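# Load a motor housing can into the press nest

## Task

Pick a single motor housing can out of the steel tray on the robot's table and put it in the round nest beneath the press's raised ram, also on that table. The can must sit all the way down in the nest with its open end facing up, and at the end neither gripper may be in contact with any can.

## Robot and tools

Robot: two arms, left_arm and right_arm, each ending in a two-finger gripper. The fingers point along the gripper's own +z axis and close along its y axis. The reported end_effector_position is the point between the finger pads, just under 1 cm behind the tips.

Scene frame (used in results): origin at table-top height, midway between the nominal arm bases; +x points out over the table, +z up, and left_arm sits on the +y side. Arm names do not match image sides. Positions are in metres, orientation as end_effector_quat_wxyz. Printed hand positions can be off, more so at long reach. A BASES line, if present, gives the calibrated base locations.

Row layout (shared by execute_actions and move): one list of 14 numbers covering both arms, each in [-1, 1]: dx, dy, dz, rx, ry, rz, opening for left_arm, then the same seven for right_arm. Send all 14 even when one arm stays put. dx..rz are an offset, not a pose: they are measured from that arm's Hand target as it stood when the action or move began, along that Hand target's own axes. 1.0 equals 0.6 m for dx, dy, dz and 180 degrees for the rotation; rx, ry, rz form one rotation vector. Opening is absolute, not an offset: +1 fully open (about 87 mm between pads), +0.5 about 69 mm, 0 about 43 mm, -0.5 about 18 mm, -1 closed. A 0 in the opening slot is a real command, so to leave a gripper alone, resend its current command (shown under Tool commands).

execute_actions: argument actions is a list of actions; each action is a table of up to 15 rows, one row per 1/30 s control step, and a short table repeats its last row until 15 steps are used. Every row in an action counts from the same start pose, not from the row before, while each new action restarts from the current Hand target, so repeating an offset moves further. Empty actions just returns state and images. cameras chooses which images come back (omitted, null or ["all"] = all; [] = none; a wrong name voids the call).

move: target is one 14-number row or a list of up to 15 rows differing only in pose offsets; all rows are offsets from the same starting Hand targets. The gripper follows a straight line, rotating the short way. speed is path top speed in m/s, 0.002 to 0.5 (default 0.25), rotation capped at twice that in rad/s; one value or one per target. blend (m) rounds corners in a list. opening_speed (per second on the -1..+1 scale, at least 0.2) ramps the fingers; otherwise the opening is sent at once. blocking=false returns early while the move continues; then use wait or stop before sending further motion. Paths last at least 0.5 s and are cut off after 10 s. Moves do not avoid obstacles or the other arm; faster moves lag and stray more and hit harder. The result has a move: line: done (at rest within 10 mm and 2 degrees), off_target, moving, held or fault, plus limits (paced = pose clipped; held = steps withheld). Done does not mean no contact.

wait: seconds 0 to 10; arms keep their last command; a running move continues. stop: brakes a running move (needs braking distance). zoom_image: camera cam_head_left or cam_head_right, region [x0, y0, x1, y1] in pixels, at most 504x504, from that camera's newest image. finished_scene: scene is the number of the scene being closed, chance_done your 1-99 percent estimate of success; it cannot be undone.

Controller behaviour: each step the commanded pose is clipped to within 100 mm and 20 degrees of the measured pose; Hand target in the result is the clipped command and the base for the next offsets, so command any remainder from it. Grippers often settle short of the Hand target, and sag or tilt under friction and weight, especially when reaching far; small moves may not happen or go sideways. Check position and orientation after each move and correct tilt. An arm blocked by an object keeps pushing; to release, command its Hand target back past the gripper, or send zeros for its six pose numbers. A pose unreachable line means the clearance check held that arm's command; that check does not stop the two grippers colliding with each other.

Gripping: grip_measured uses the same scale as opening. Note its value when the fingers first touch the can, then command about 0.04 below it for a full-force hold (less below for a lighter one). Readings can be off by about 1 mm. Avoid very fast closes, which can squeeze too hard. Something may briefly tug a held part or shove loose objects, so grip firmly.

Results: state, Hand target, Tool commands, joint positions and torques (torques are offset, noisy, and joints 1-3 wrap at ±28 N m), step readings with HELD marks, and images from cam_head_left and cam_head_right (672x504; intrinsics given in the session). Joint ranges in rad: waist -2.618..3.054, shoulder 0..3.142, elbow 0..3.142 (straight at 2.901), wrist pitch and yaw -1.571..1.571, wrist roll -2.094..2.094.

Avoid: dropping the can or letting go of a moving part, knocking anything off the table, slams and hard presses, arms pressing into each other, and any arm stop. The simulation keeps running while you compose replies. Motor heat builds from holding loads, outstretched arms and pushing at unreachable poses; MOTOR HOT appears at 75 °C, at 90 °C the arm folds up and idles, and at 100 °C it collapses. Release the can once it is seated and move the fingers clear so nothing touches it.

Each tool is called as name(argument=value, ...) on one line, values as JSON.

## Session

execute_actions(actions=[])

Scene clock: 0.00 s.
left_arm: end_effector_position=(+0.4891, +0.2555, +0.2807) grip_measured=+0.972 end_effector_quat_wxyz=(+0.465, +0.043, +0.806, +0.364) | right_arm: end_effector_position=(+0.5203, -0.4964, +0.3712) grip_measured=+0.978 end_effector_quat_wxyz=(+0.724, +0.437, +0.511, -0.150)
Joint positions: left_arm=[-0.441 1.759 1.63 -0.401 -0.93 0.278 0.986] | right_arm=[-0.099 1.771 1.565 0.339 0.781 0.41 0.989]
Joint velocities: left_arm=[-0.017 0.012 -0.007 -0.066 0.022 -0.066 0.008] | right_arm=[0.012 -0.017 -0.012 -0.066 0.022 -0.007 0.018]
Joint torques (N m): no reading
Heat: left arm: 33 °C; right arm: 36 °C.
Hand target: left_arm +0.4886, +0.2557, +0.2899; +0.475, +0.036, +0.802, +0.361 | right_arm +0.5166, -0.4959, +0.3856; +0.734, +0.438, +0.499, -0.144
Tool commands: left_gripper/opening=+1.0 right_gripper/opening=+1.0

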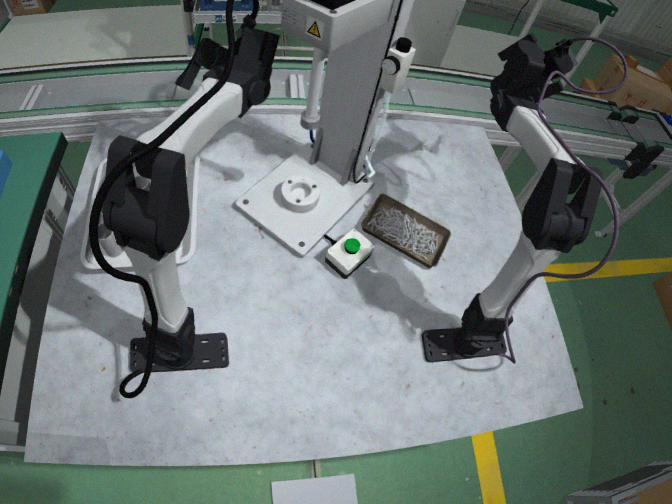

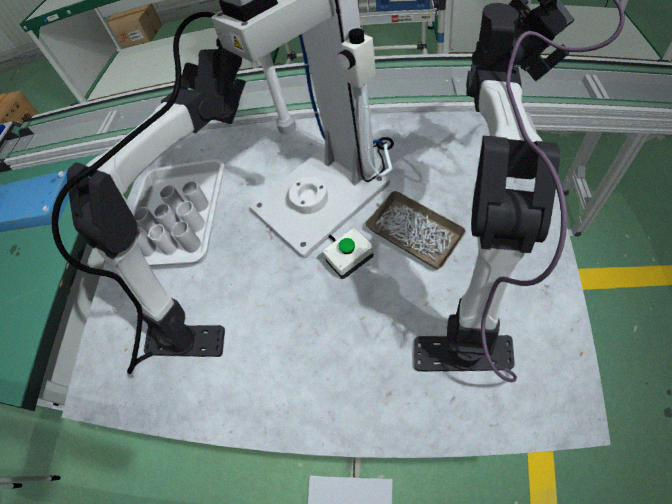

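zoom_image(camera="cam_head_right", region=[120, 150, 240, 280])

zoom_image(camera="cam_head_right", region=[220, 100, 400, 280])

zoom_image(camera="cam_head_left", region=[60, 130, 240, 290])

Scaled by 3.877.

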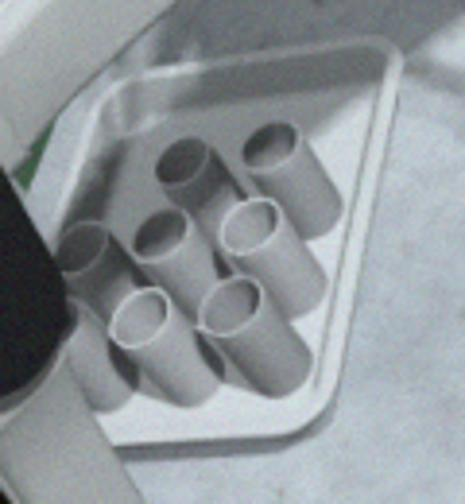

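Scaled by 2.800.

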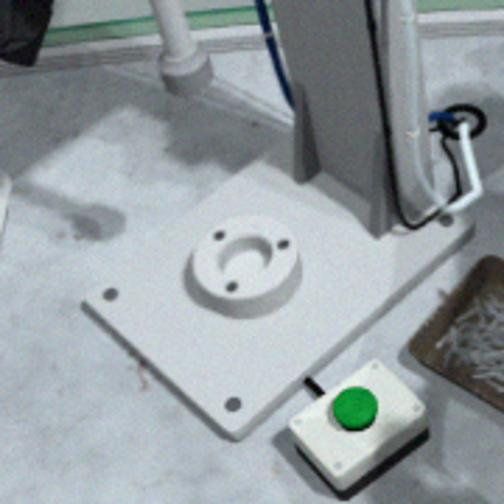

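Scaled by 2.800.

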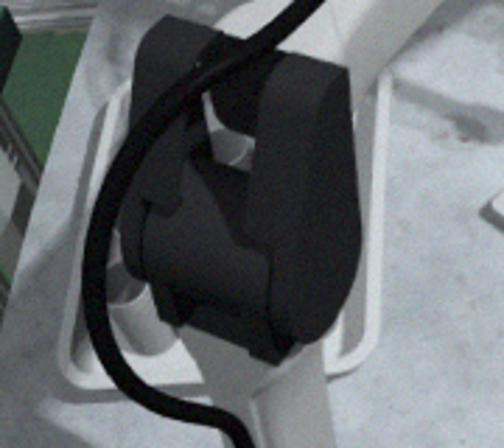

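move(target=[0.138,-0.043,-0.213,0.2465,0.3244,-0.0246,1,0,0,0,0,0,0,1])

Scene clock: 15.33 s.
left_arm: end_effector_position=(+0.3579, +0.1972, +0.2415) grip_measured=+0.972 end_effector_quat_wxyz=(+0.148, +0.003, +0.988, -0.030) | right_arm: end_effector_position=(+0.5203, -0.4964, +0.3712) grip_measured=+0.978 end_effector_quat_wxyz=(+0.724, +0.437, +0.511, -0.150)
Joint positions: left_arm=[-0.293 1.857 2.136 -1.546 -0.012 -0.234 0.986] | right_arm=[-0.099 1.771 1.565 0.339 0.781 0.41 0.989]
Joint velocities: left_arm=[-0.007 -0.017 -0.002 -0.037 0.066 -0.051 0.018] | right_arm=[0.012 -0.002 0.007 0.007 0.051 -0.051 -0.003]
Joint torques (N m): left_arm=[0.77 -12.64 4.15 0.6 0.1 -0.11] | right_arm=[-0.23 -9.35 8.21 1.63 -0.06 -0.04]
Heat: left arm: 37 °C; right arm: 39 °C.
Hand target: left_arm +0.3504, +0.1996, +0.2509; -0.003, -0.005, +1.000, +0.003 | right_arm +0.5166, -0.4959, +0.3856; +0.734, +0.438, +0.499, -0.144
Off the commanded pose: left_arm 0.012 m, 18 deg | right_arm 0.015 m, 2 deg.
joint sent to its limit (left arm) — joint 4 (wrist pitch), lower limit. The joint targets are off in orientation, not in position.
move: off_target (left_arm, right_arm)

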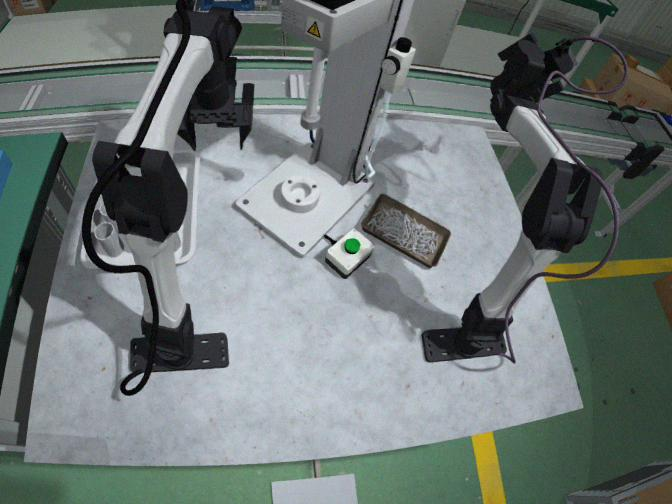

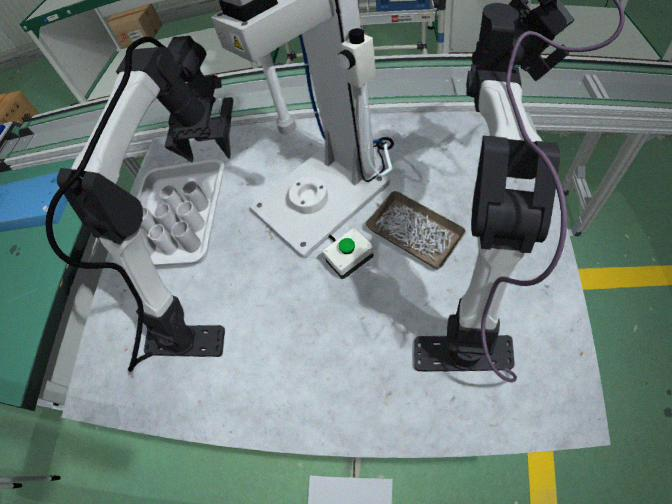

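move(target=[0,0,0.167,0,-0.1667,0,-1,0,0,0,0,0,0,1])

zoom_image(camera="cam_head_left", region=[140, 80, 340, 230])

zoom_image(camera="cam_head_right", region=[120, 80, 320, 230])

Scene clock: 35.93 s.
left_arm: end_effector_position=(+0.3479, +0.2020, +0.1463) grip_measured=-1.000 end_effector_quat_wxyz=(+0.240, +0.000, +0.971, +0.004) | right_arm: end_effector_position=(+0.5203, -0.4964, +0.3712) grip_measured=+0.978 end_effector_quat_wxyz=(+0.724, +0.437, +0.511, -0.150)
Joint positions: left_arm=[-0.352 1.535 1.334 -0.905 -0.144 -0.264 0] | right_arm=[-0.099 1.771 1.565 0.339 0.781 0.41 0.989]
Joint velocities: left_arm=[-0.012 -0.007 0.002 0.022 -0.007 -0.051 0] | right_arm=[-0.017 -0.007 -0.007 0.022 0.051 0.081 -0.018]
Joint torques (N m): left_arm=[-0.58 -9.66 5.24 1.06 -0.11 -0.03] | right_arm=[-0.23 -9.36 8.21 1.63 -0.06 -0.04]
Heat: left arm: 39 °C; right arm: 42 °C.
Hand target: left_arm +0.3483, +0.2012, +0.1523; +0.256, -0.004, +0.967, +0.002 | right_arm +0.5166, -0.4959, +0.3856; +0.734, +0.438, +0.499, -0.144
Off the commanded pose: left_arm 0.005 m, 2 deg | right_arm 0.015 m, 2 deg.
move: off_target (right_arm)

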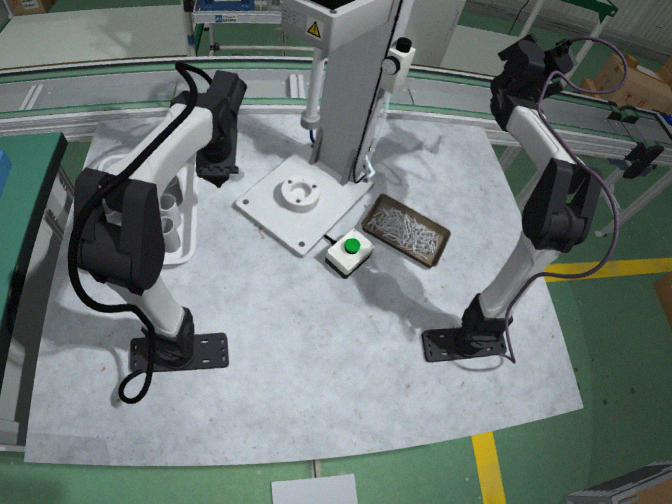

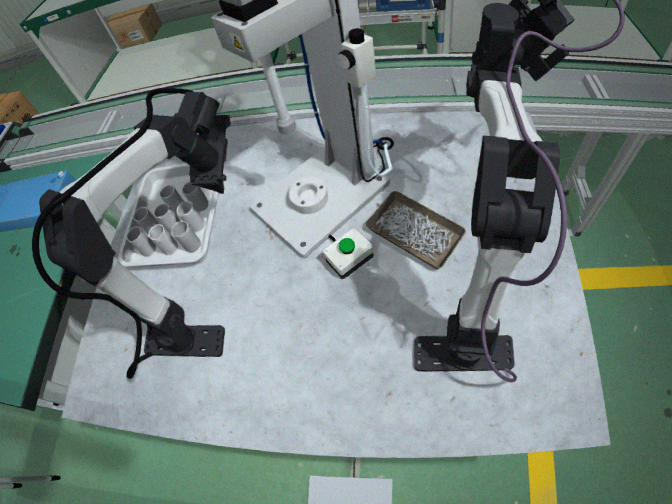

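Scaled by 2.520.

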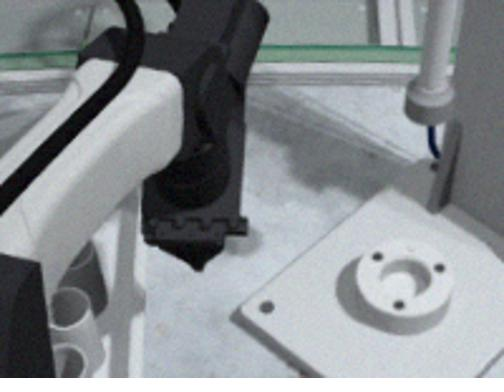

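Scaled by 2.520.

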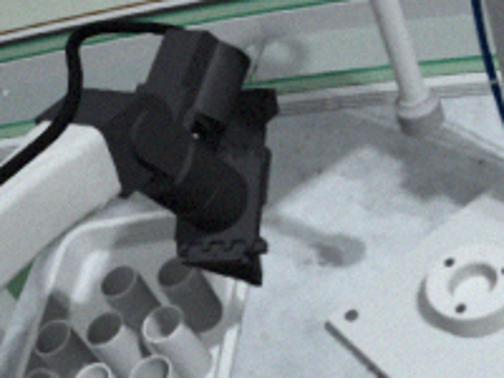

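move(target=[-0.038,-0.168,0.007,0,0,0,-1,0,0,0,0,0,0,1])

zoom_image(camera="cam_head_left", region=[200, 80, 400, 230])

zoom_image(camera="cam_head_right", region=[200, 80, 400, 230])

move(target=[0.26,0,0.051,0,0,0,-1,0,0,0,0,0,0,1])

zoom_image(camera="cam_head_left", region=[140, 150, 340, 300])

zoom_image(camera="cam_head_right", region=[120, 150, 320, 300])

Scene clock: 47.70 s.
left_arm: end_effector_position=(+0.3671, +0.1069, +0.1553) grip_measured=-1.000 end_effector_quat_wxyz=(+0.250, -0.006, +0.968, -0.003) | right_arm: end_effector_position=(+0.5203, -0.4964, +0.3712) grip_measured=+0.978 end_effector_quat_wxyz=(+0.724, +0.437, +0.511, -0.150)
Joint positions: left_arm=[-0.595 1.743 1.591 -0.974 -0.25 -0.499 0] | right_arm=[-0.099 1.771 1.565 0.339 0.781 0.41 0.989]
Joint velocities: left_arm=[-0.007 0.002 0.017 0.007 0.081 -0.007 0] | right_arm=[-0.007 -0.012 0.007 -0.066 -0.007 -0.037 -0.013]
Joint torques (N m): left_arm=[-1.5 -6.98 8.35 0.79 -0.14 -0.07] | right_arm=[-0.24 -9.36 8.21 1.63 -0.06 -0.04]
Heat: left arm: 40 °C; right arm: 43 °C.
Hand target: left_arm +0.3699, +0.0992, +0.1569; +0.253, -0.005, +0.968, -0.003 | right_arm +0.5166, -0.4959, +0.3856; +0.734, +0.438, +0.499, -0.144
Off the commanded pose: left_arm 0.009 m, 1 deg | right_arm 0.015 m, 2 deg.
move: off_target (right_arm)

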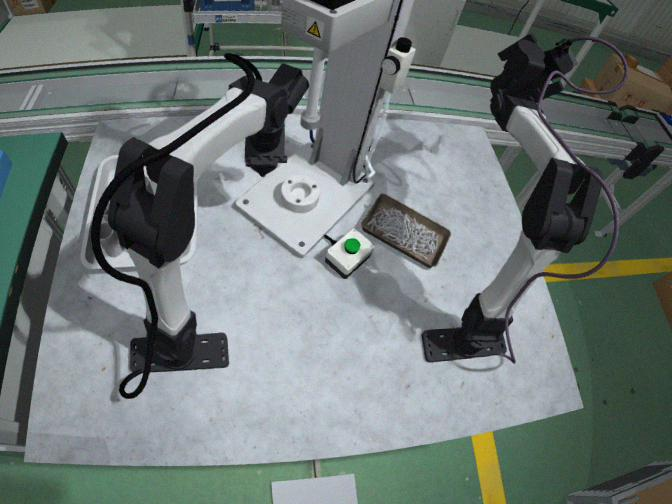

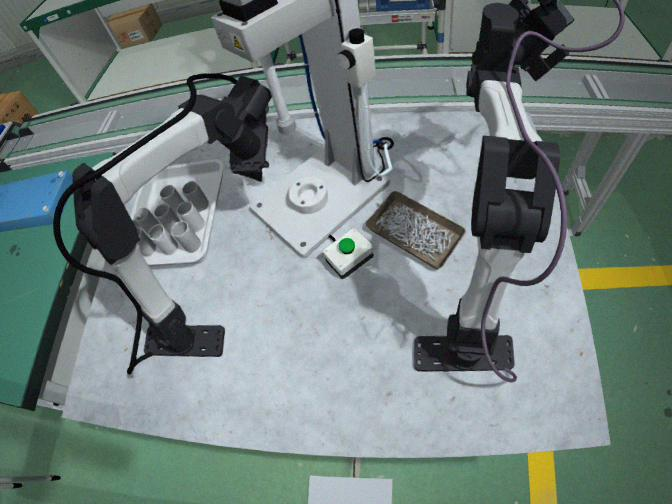

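Scaled by 2.520.

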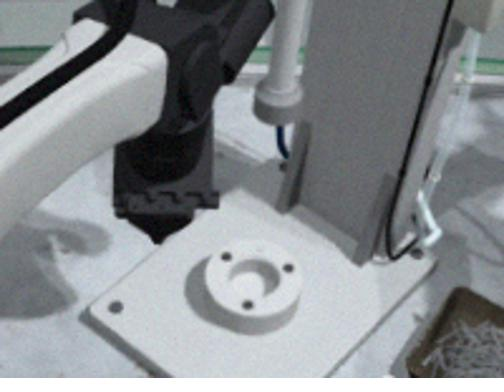

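Scaled by 2.520.

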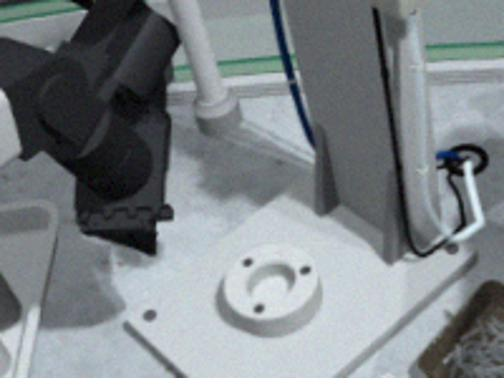

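Scene clock: 49.23 s.
left_arm: end_effector_position=(+0.2443, +0.1005, +0.0507) grip_measured=-1.000 end_effector_quat_wxyz=(+0.234, -0.001, +0.972, +0.003) | right_arm: end_effector_position=(+0.5203, -0.4964, +0.3712) grip_measured=+0.978 end_effector_quat_wxyz=(+0.724, +0.437, +0.511, -0.150)
Joint positions: left_arm=[-0.858 1.487 0.92 -0.667 -0.339 -0.748 0] | right_arm=[-0.099 1.771 1.565 0.339 0.781 0.41 0.989]
Joint velocities: left_arm=[-0.017 0.007 -0.012 0.022 -0.022 -0.007 0] | right_arm=[0.007 0.012 -0.017 -0.095 0.037 -0.051 0.003]
Joint torques (N m): left_arm=[-0.59 -8.42 4.86 0.87 -0.22 -0.06] | right_arm=[-0.23 -9.35 8.21 1.63 -0.06 -0.04]
Heat: left arm: 40 °C; right arm: 44 °C.
Hand target: left_arm +0.2460, +0.0982, +0.0557; +0.248, -0.006, +0.969, -0.006 | right_arm +0.5166, -0.4959, +0.3856; +0.734, +0.438, +0.499, -0.144
Off the commanded pose: left_arm 0.006 m, 2 deg | right_arm 0.015 m, 2 deg.
move: off_target (right_arm)

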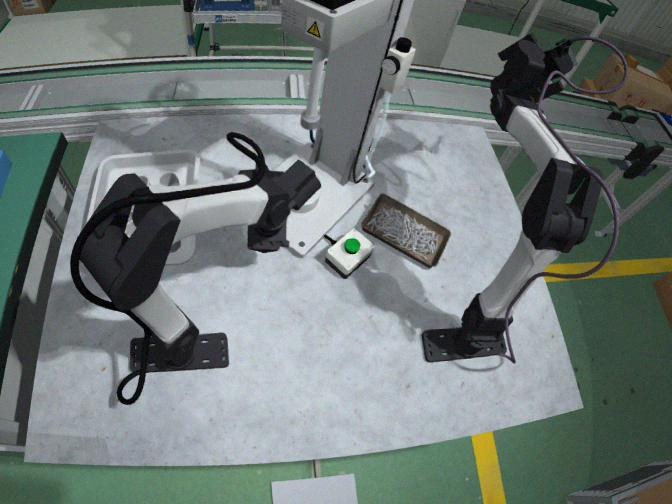

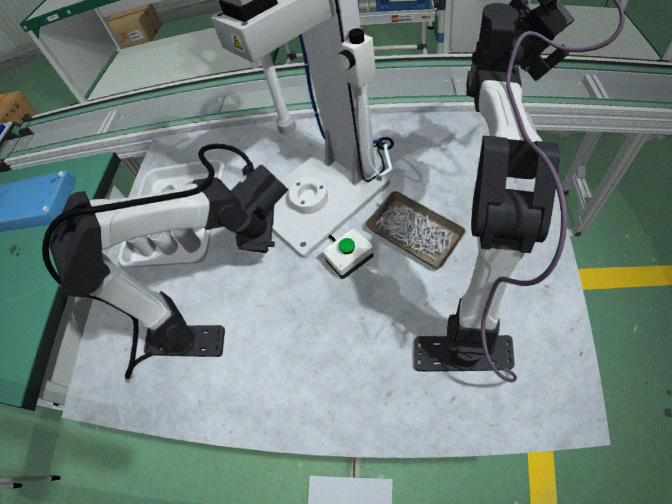

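Scaled by 2.520.

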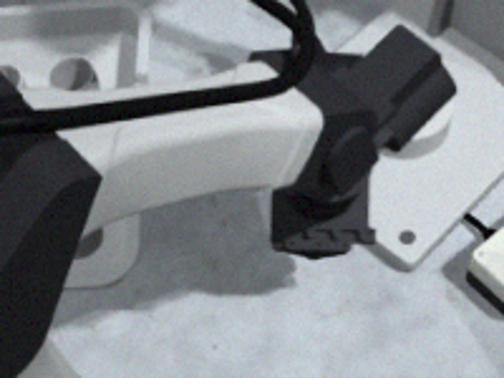

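Scaled by 2.520.

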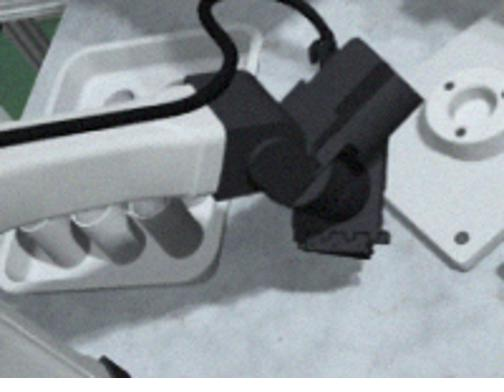

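move(target=[[-0.105,0.037,-0.178,0,0,0,0.5,0,0,0,0,0,0,1],[-0.38,0.397,0.01,-0.1033,0.0182,-0.1942,0.5,0,0,0,0,0,0,1]], blend=0.04)

zoom_image(camera="cam_head_left", region=[60, 80, 260, 280])

zoom_image(camera="cam_head_right", region=[100, 90, 280, 270])

Scene clock: 129.70 s.
left_arm: end_effector_position=(+0.4474, +0.3409, +0.1614) grip_measured=+0.500 end_effector_quat_wxyz=(+0.218, -0.328, +0.915, +0.085) | right_arm: end_effector_position=(+0.5203, -0.4964, +0.3712) grip_measured=+0.978 end_effector_quat_wxyz=(+0.724, +0.437, +0.511, -0.150)
Joint positions: left_arm=[0.008 1.964 1.915 -1.138 -0.281 -0.572 0.75] | right_arm=[-0.099 1.771 1.565 0.339 0.781 0.41 0.989]
Joint velocities: left_arm=[0.027 0.002 0.022 -0.081 0.037 0.007 0.021] | right_arm=[0.007 0.022 -0.007 0.037 -0.007 0.007 -0.013]
Joint torques (N m): left_arm=[0.01 -9.44 8.05 0.69 -0.14 -0.08] | right_arm=[-0.23 -9.35 8.21 1.63 -0.06 -0.04]
Heat: left arm: 40 °C; right arm: 46 °C.
Hand target: left_arm +0.4512, +0.3411, +0.1642; +0.220, -0.332, +0.913, +0.086 | right_arm +0.5166, -0.4959, +0.3856; +0.734, +0.438, +0.499, -0.144
Off the commanded pose: left_arm 0.005 m, 2 deg | right_arm 0.015 m, 2 deg.
move: off_target (right_arm)

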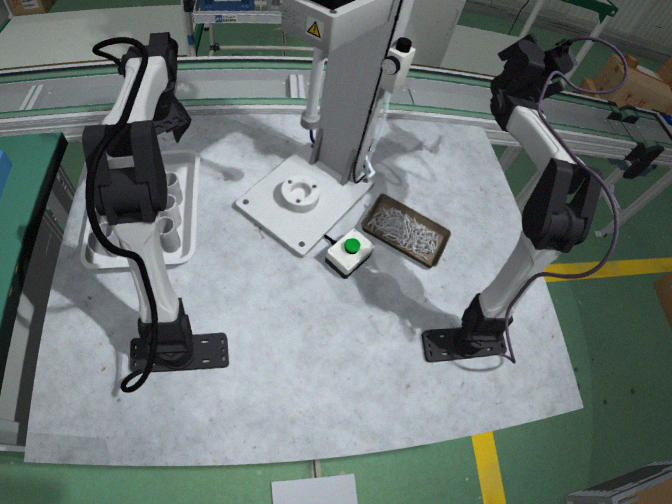

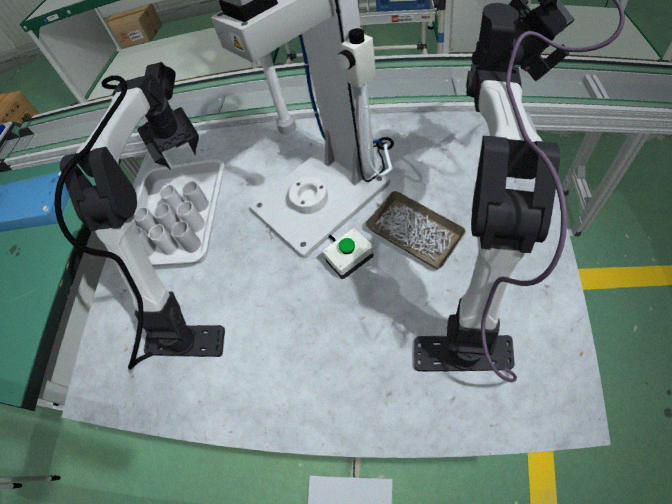

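Scaled by 2.520.

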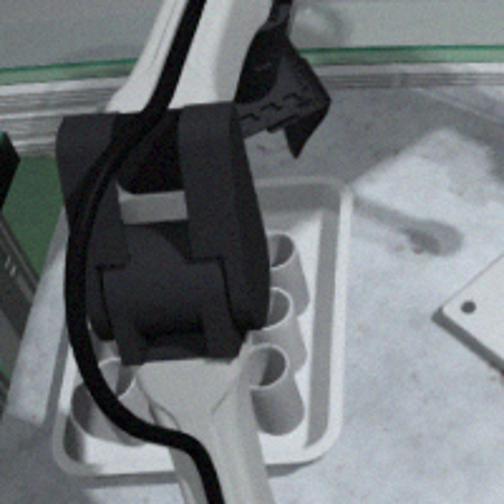

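Scaled by 2.800.

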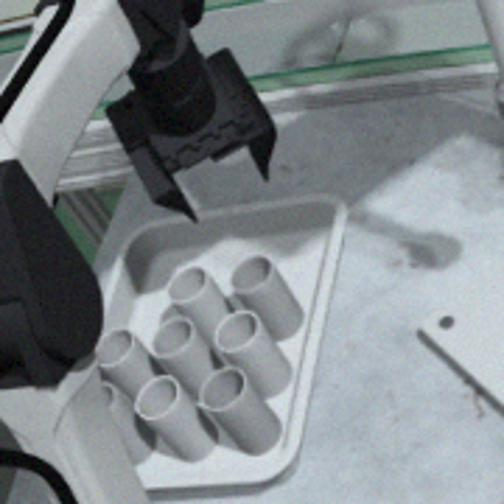

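move(target=[0.047,0.015,0.063,0,0,0,0.6,0,0,0,0,0,0,1], speed=0.15)

zoom_image(camera="cam_head_left", region=[120, 110, 220, 210])

zoom_image(camera="cam_head_right", region=[130, 120, 230, 220])

Scene clock: 141.83 s.
left_arm: end_effector_position=(+0.4369, +0.3403, +0.1052) grip_measured=+0.600 end_effector_quat_wxyz=(+0.199, -0.326, +0.920, +0.091) | right_arm: end_effector_position=(+0.5203, -0.4964, +0.3712) grip_measured=+0.978 end_effector_quat_wxyz=(+0.724, +0.437, +0.511, -0.150)
Joint positions: left_arm=[0.008 1.942 1.669 -0.953 -0.281 -0.572 0.8] | right_arm=[-0.099 1.771 1.565 0.339 0.781 0.41 0.989]
Joint velocities: left_arm=[0.002 0.002 -0.012 0.007 -0.037 -0.051 0.008] | right_arm=[0.017 -0.007 -0.007 -0.022 0.037 -0.022 -0.018]
Joint torques (N m): left_arm=[0.83 -14.49 5.19 0.86 -0.1 0.01] | right_arm=[-0.23 -9.36 8.21 1.63 -0.06 -0.04]
Heat: left arm: 41 °C; right arm: 47 °C.
Hand target: left_arm +0.4384, +0.3439, +0.1182; +0.220, -0.332, +0.913, +0.086 | right_arm +0.5166, -0.4959, +0.3856; +0.734, +0.438, +0.499, -0.144
Off the commanded pose: left_arm 0.013 m, 3 deg | right_arm 0.015 m, 2 deg.
move: off_target (left_arm, right_arm)

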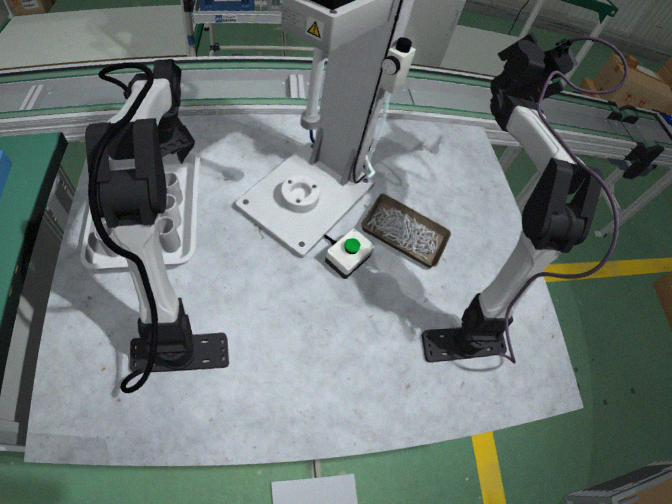

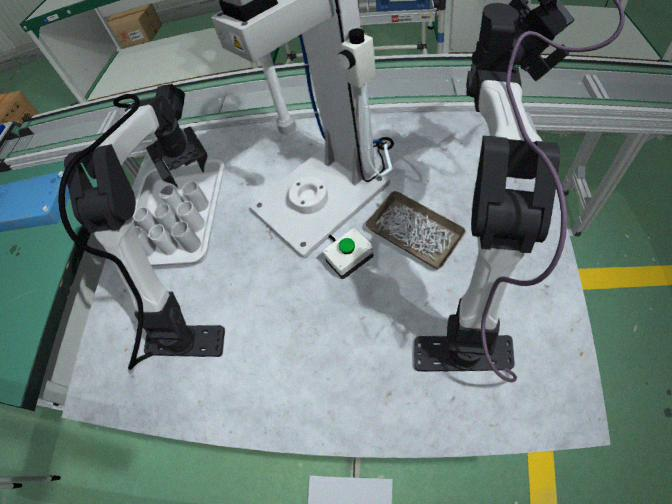

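Scaled by 5.040.

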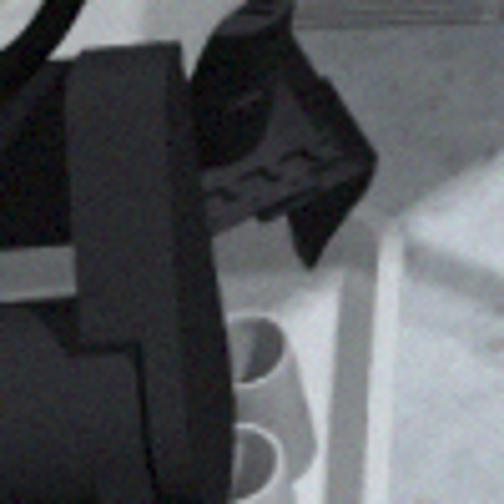

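Scaled by 5.040.

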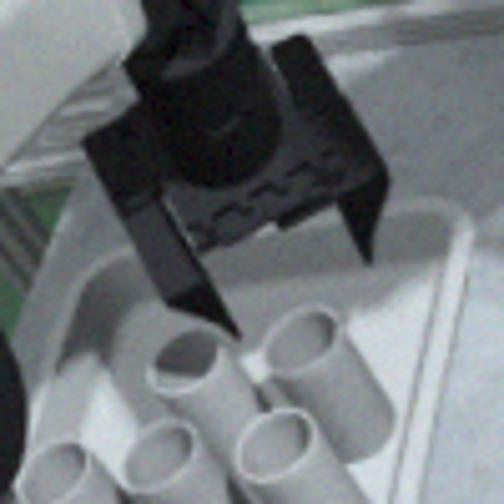

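move(target=[0.033,0.0145,0.045,0,0,0,0.4,0,0,0,0,0,0,1], speed=0.08)

zoom_image(camera="cam_head_left", region=[120, 110, 220, 210])

zoom_image(camera="cam_head_right", region=[130, 120, 230, 220])

Scene clock: 149.40 s.
left_arm: end_effector_position=(+0.4268, +0.3442, +0.0728) grip_measured=+0.400 end_effector_quat_wxyz=(+0.201, -0.331, +0.918, +0.091) | right_arm: end_effector_position=(+0.5203, -0.4964, +0.3712) grip_measured=+0.978 end_effector_quat_wxyz=(+0.724, +0.437, +0.511, -0.150)
Joint positions: left_arm=[0.019 1.914 1.501 -0.808 -0.281 -0.571 0.7] | right_arm=[-0.099 1.771 1.565 0.339 0.781 0.41 0.989]
Joint velocities: left_arm=[0.002 -0.012 -0.027 0.051 -0.037 -0.022 -0.012] | right_arm=[0.002 -0.002 0.002 -0.007 -0.007 0.007 -0.013]
Joint torques (N m): left_arm=[0.85 -14.31 4.75 0.88 -0.04 0.13] | right_arm=[-0.23 -9.36 8.21 1.63 -0.06 -0.04]
Heat: left arm: 44 °C; right arm: 47 °C.
Hand target: left_arm +0.4281, +0.3479, +0.0857; +0.220, -0.332, +0.913, +0.086 | right_arm +0.5166, -0.4959, +0.3856; +0.734, +0.438, +0.499, -0.144
Off the commanded pose: left_arm 0.013 m, 2 deg | right_arm 0.015 m, 2 deg.
move: off_target (left_arm, right_arm)

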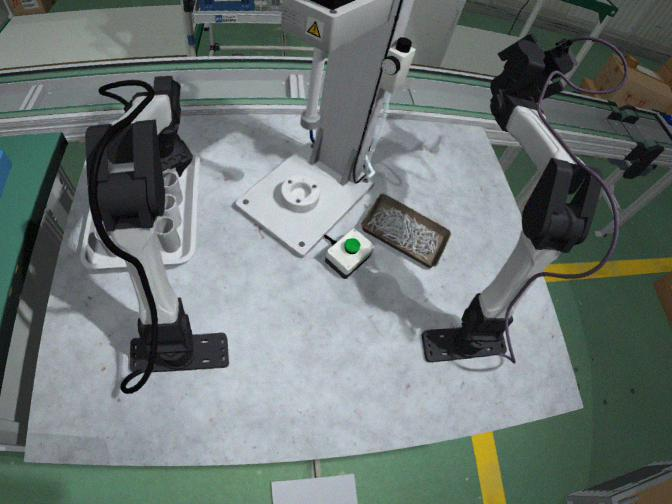

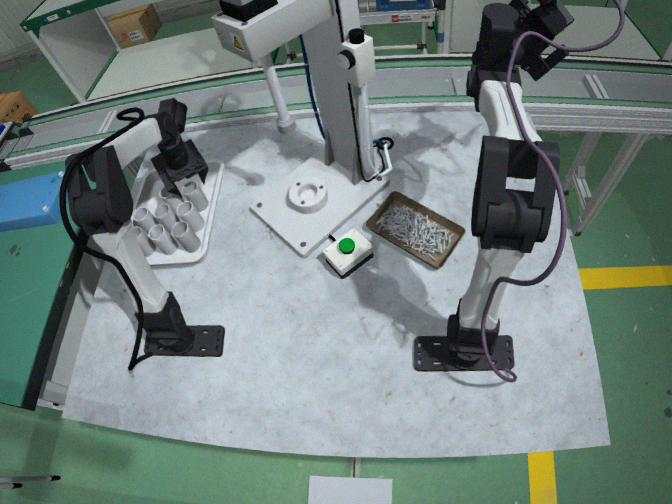

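Scaled by 5.040.

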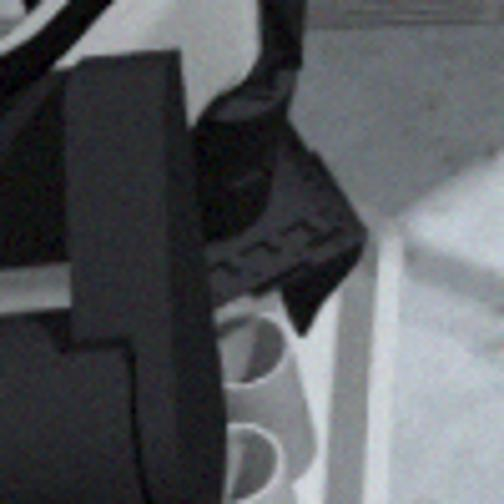

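Scaled by 5.040.

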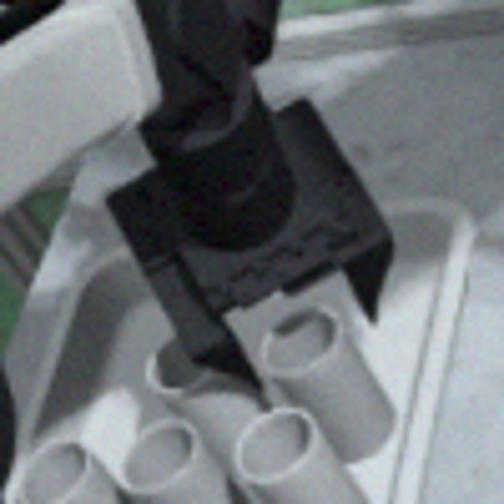

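move(target=[0.0085,0.0025,0.0235,0,0,0,0.4,0,0,0,0,0,0,1], speed=0.06, cameras=[])

move(target=[0,0,0,0,0,0,-0.3,0,0,0,0,0,0,1], opening_speed=0.4)

zoom_image(camera="cam_head_right", region=[130, 120, 230, 220])

Scene clock: 154.60 s.
left_arm: end_effector_position=(+0.4274, +0.3476, +0.0622) grip_measured=+0.400 end_effector_quat_wxyz=(+0.207, -0.332, +0.916, +0.091) | right_arm: end_effector_position=(+0.5203, -0.4964, +0.3712) grip_measured=+0.978 end_effector_quat_wxyz=(+0.724, +0.437, +0.511, -0.150)
Joint positions: left_arm=[0.027 1.914 1.455 -0.749 -0.281 -0.565 0.7] | right_arm=[-0.099 1.771 1.565 0.339 0.781 0.41 0.989]
Joint velocities: left_arm=[-0.002 0.007 -0.007 0.022 -0.095 -0.022 -0.001] | right_arm=[-0.037 -0.002 0.017 0.051 -0.051 -0.037 -0.018]
Joint torques (N m): left_arm=[0.88 -13.26 4.86 0.85 -0.05 0.16] | right_arm=[-0.23 -9.35 8.21 1.63 -0.06 -0.04]
Heat: left arm: 46 °C; right arm: 47 °C.
Hand target: left_arm +0.4282, +0.3506, +0.0709; +0.220, -0.332, +0.913, +0.086 | right_arm +0.5166, -0.4959, +0.3856; +0.734, +0.438, +0.499, -0.144
Off the commanded pose: left_arm 0.009 m, 2 deg | right_arm 0.015 m, 2 deg.
move: off_target (right_arm)
No camera images: "cameras" was empty.

Scene clock: 156.57 s.
left_arm: end_effector_position=(+0.4272, +0.3490, +0.0622) grip_measured=-0.083 end_effector_quat_wxyz=(+0.206, -0.333, +0.916, +0.091) | right_arm: end_effector_position=(+0.5203, -0.4964, +0.3712) grip_measured=+0.978 end_effector_quat_wxyz=(+0.724, +0.437, +0.511, -0.150)
Joint positions: left_arm=[0.03 1.914 1.455 -0.748 -0.281 -0.563 0.459] | right_arm=[-0.099 1.771 1.565 0.339 0.781 0.41 0.989]
Joint velocities: left_arm=[0.032 -0.002 -0.002 -0.037 -0.022 -0.037 -0.004] | right_arm=[0.002 -0.007 -0.012 -0.007 0.037 0.066 -0.003]
Joint torques (N m): left_arm=[0.54 -13.29 4.85 0.84 -0.05 0.13] | right_arm=[-0.23 -9.36 8.23 1.63 -0.06 -0.04]
Heat: left arm: 47 °C; right arm: 47 °C.
Hand target: left_arm +0.4282, +0.3507, +0.0709; +0.220, -0.332, +0.913, +0.086 | right_arm +0.5166, -0.4959, +0.3856; +0.734, +0.438, +0.499, -0.144
Off the commanded pose: left_arm 0.009 m, 2 deg | right_arm 0.015 m, 2 deg.
move: off_target (right_arm)

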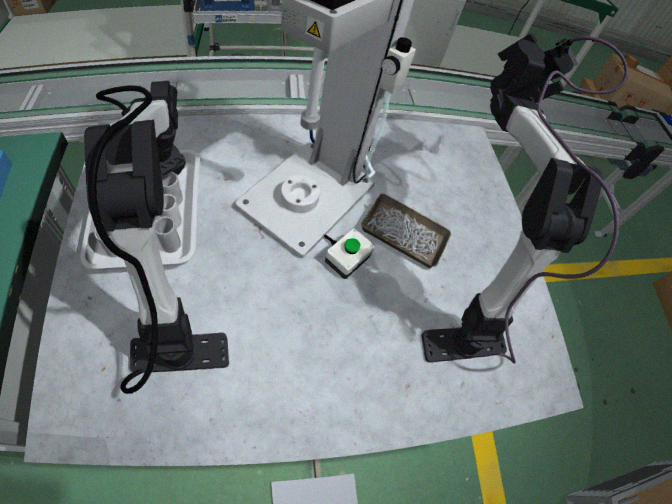

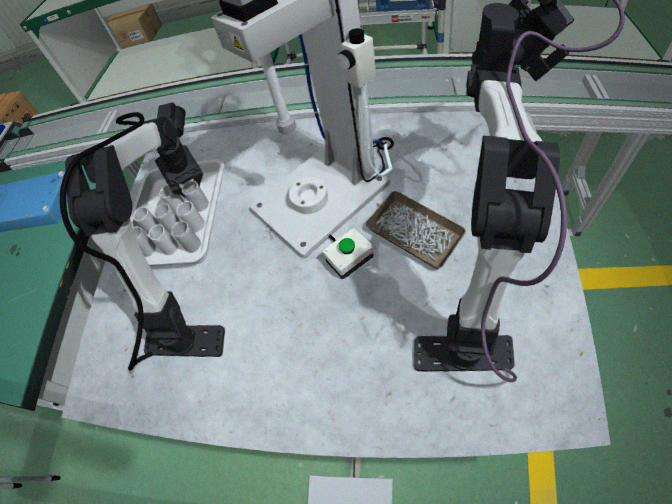

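Scaled by 5.040.

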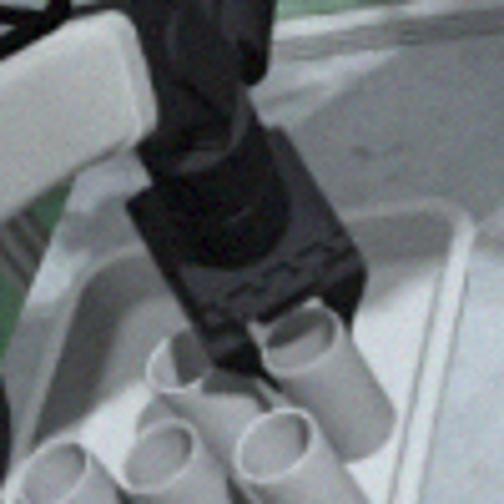

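move(target=[0,0,0,0,0,0,0.25,0,0,0,0,0,0,1], opening_speed=0.6, cameras=[])

move(target=[0,0,0,0,-0.1,0,0.25,0,0,0,0,0,0,1], speed=0.15)

zoom_image(camera="cam_head_right", region=[130, 120, 230, 220])

zoom_image(camera="cam_head_left", region=[120, 110, 220, 210])

Scene clock: 169.10 s.
left_arm: end_effector_position=(+0.4280, +0.3488, +0.0623) grip_measured=+0.250 end_effector_quat_wxyz=(+0.208, -0.333, +0.915, +0.090) | right_arm: end_effector_position=(+0.5203, -0.4964, +0.3712) grip_measured=+0.978 end_effector_quat_wxyz=(+0.724, +0.437, +0.511, -0.150)
Joint positions: left_arm=[0.03 1.914 1.455 -0.745 -0.279 -0.563 0.625] | right_arm=[-0.099 1.771 1.565 0.339 0.781 0.41 0.989]
Joint velocities: left_arm=[-0.007 0.002 0.002 -0.007 0.081 -0.007 -0.009] | right_arm=[-0.012 -0.002 0.002 -0.022 -0.007 -0.007 -0.003]
Joint torques (N m): left_arm=[0.4 -13.19 4.82 0.85 -0.05 0.17] | right_arm=[-0.23 -9.36 8.21 1.63 -0.06 -0.04]
Heat: left arm: 49 °C; right arm: 47 °C.
Hand target: left_arm +0.4282, +0.3507, +0.0709; +0.220, -0.332, +0.913, +0.086 | right_arm +0.5166, -0.4959, +0.3856; +0.734, +0.438, +0.499, -0.144
Off the commanded pose: left_arm 0.009 m, 2 deg | right_arm 0.015 m, 2 deg.
move: off_target (right_arm)
No camera images: "cameras" was empty.

Scene clock: 170.93 s.
left_arm: end_effector_position=(+0.4266, +0.3492, +0.0598) grip_measured=+0.250 end_effector_quat_wxyz=(+0.342, -0.317, +0.875, +0.133) | right_arm: end_effector_position=(+0.5203, -0.4964, +0.3712) grip_measured=+0.978 end_effector_quat_wxyz=(+0.724, +0.437, +0.511, -0.150)
Joint positions: left_arm=[-0.047 1.739 1.105 -0.321 -0.463 -0.54 0.625] | right_arm=[-0.099 1.771 1.565 0.339 0.781 0.41 0.989]
Joint velocities: left_arm=[-0.012 0.017 0.002 0.007 0.022 0.007 -0.006] | right_arm=[-0.002 0.002 0.002 0.051 -0.051 -0.022 0.008]
Joint torques (N m): left_arm=[-0.38 -12.3 4.93 1.21 -0.24 0.2] | right_arm=[-0.21 -9.35 8.21 1.63 -0.06 -0.04]
Heat: left arm: 49 °C; right arm: 47 °C.
Hand target: left_arm +0.4279, +0.3500, +0.0719; +0.360, -0.314, +0.868, +0.135 | right_arm +0.5166, -0.4959, +0.3856; +0.734, +0.438, +0.499, -0.144
Off the commanded pose: left_arm 0.011 m, 2 deg | right_arm 0.015 m, 2 deg.
move: off_target (left_arm, right_arm)

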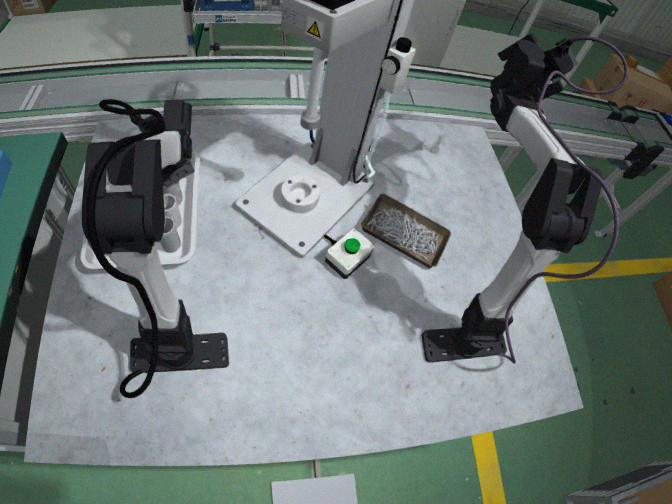

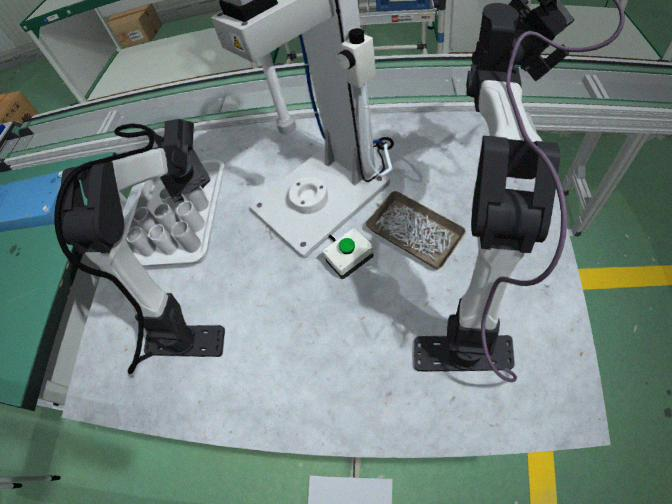

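Scaled by 5.040.

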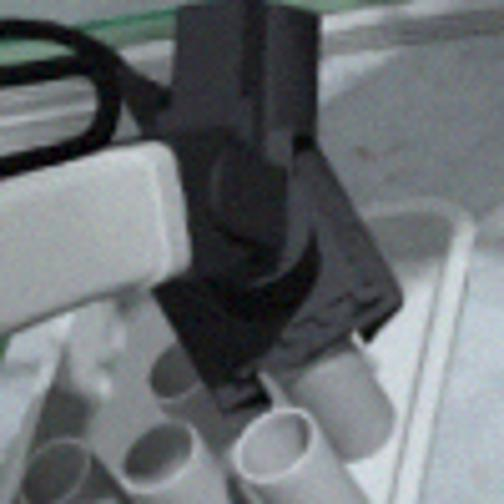

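Scaled by 5.040.

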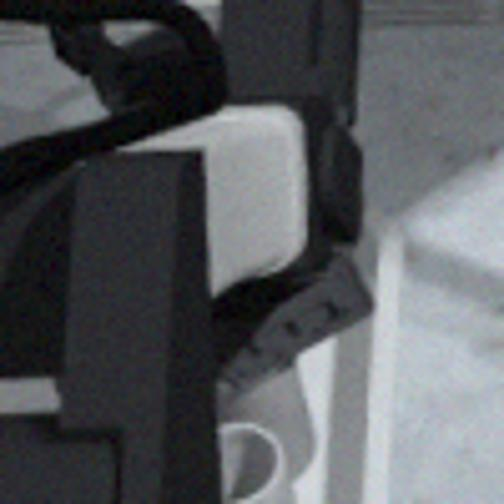

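move(target=[0,0,0,0,0,0,-0.3,0,0,0,0,0,0,1], opening_speed=0.5, cameras=[])

move(target=[-0.142,0.002,-0.141,0,0,0,-0.3,0,0,0,0,0,0,1], speed=0.12)

zoom_image(camera="cam_head_right", region=[110, 100, 230, 220])

Scene clock: 177.83 s.
left_arm: end_effector_position=(+0.4270, +0.3498, +0.0602) grip_measured=-0.038 end_effector_quat_wxyz=(+0.343, -0.317, +0.874, +0.134) | right_arm: end_effector_position=(+0.5203, -0.4964, +0.3712) grip_measured=+0.978 end_effector_quat_wxyz=(+0.724, +0.437, +0.511, -0.150)
Joint positions: left_arm=[-0.047 1.739 1.105 -0.319 -0.466 -0.539 0.481] | right_arm=[-0.099 1.771 1.565 0.339 0.781 0.41 0.989]
Joint velocities: left_arm=[-0.022 0.007 0.022 -0.095 -0.051 0.037 0.013] | right_arm=[0.012 -0.007 0.007 -0.037 0.007 -0.051 -0.013]
Joint torques (N m): left_arm=[-0.4 -12.05 4.78 1.2 -0.22 0.17] | right_arm=[-0.23 -9.36 8.21 1.63 -0.06 -0.04]
Heat: left arm: 47 °C; right arm: 47 °C.
Hand target: left_arm +0.4279, +0.3500, +0.0719; +0.360, -0.314, +0.868, +0.134 | right_arm +0.5166, -0.4959, +0.3856; +0.734, +0.438, +0.499, -0.144
Off the commanded pose: left_arm 0.012 m, 2 deg | right_arm 0.015 m, 2 deg.
move: off_target (left_arm, right_arm)
No camera images: "cameras" was empty.

Scene clock: 179.63 s.
left_arm: end_effector_position=(+0.4257, +0.3499, +0.1683) grip_measured=-0.038 end_effector_quat_wxyz=(+0.333, -0.315, +0.878, +0.138) | right_arm: end_effector_position=(+0.5203, -0.4964, +0.3712) grip_measured=+0.978 end_effector_quat_wxyz=(+0.724, +0.437, +0.511, -0.150)
Joint positions: left_arm=[-0.047 1.68 1.486 -0.782 -0.467 -0.538 0.481] | right_arm=[-0.099 1.771 1.565 0.339 0.781 0.41 0.989]
Joint velocities: left_arm=[0.012 -0.022 -0.002 -0.007 0.066 -0.022 -0.004] | right_arm=[-0.002 0.002 0.017 -0.037 -0.022 -0.007 -0.008]
Joint torques (N m): left_arm=[-0.83 -11.66 8.8 1.01 -0.24 0.11] | right_arm=[-0.21 -9.36 8.21 1.63 -0.06 -0.04]
Heat: left arm: 47 °C; right arm: 47 °C.
Hand target: left_arm +0.4301, +0.3488, +0.1922; +0.360, -0.314, +0.868, +0.134 | right_arm +0.5166, -0.4959, +0.3856; +0.734, +0.438, +0.499, -0.144
Off the commanded pose: left_arm 0.024 m, 3 deg | right_arm 0.015 m, 2 deg.
move: off_target (left_arm, right_arm)

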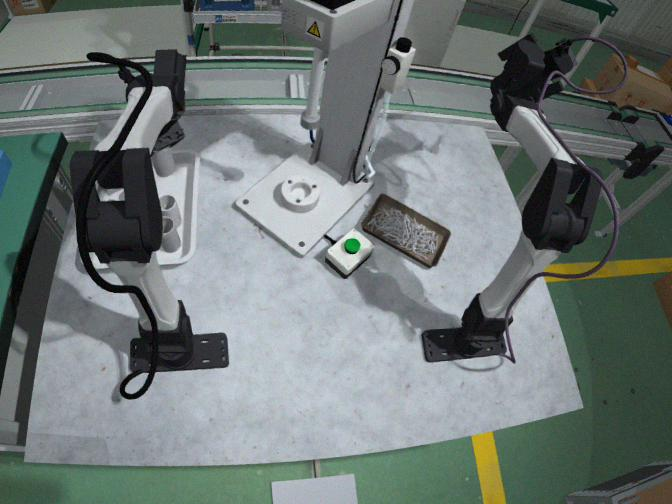

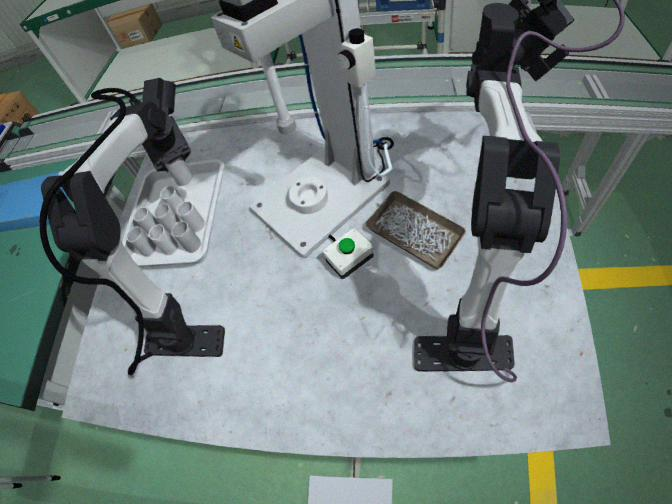

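Scaled by 4.200.

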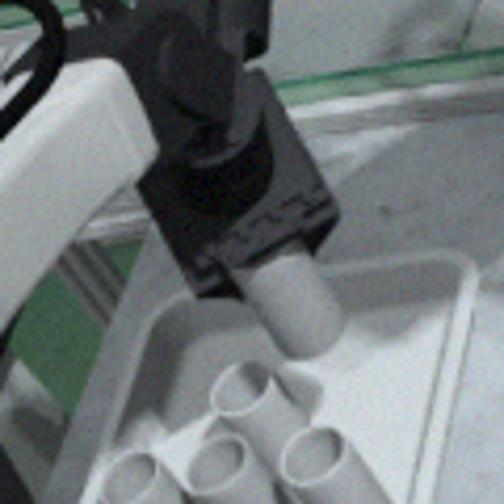

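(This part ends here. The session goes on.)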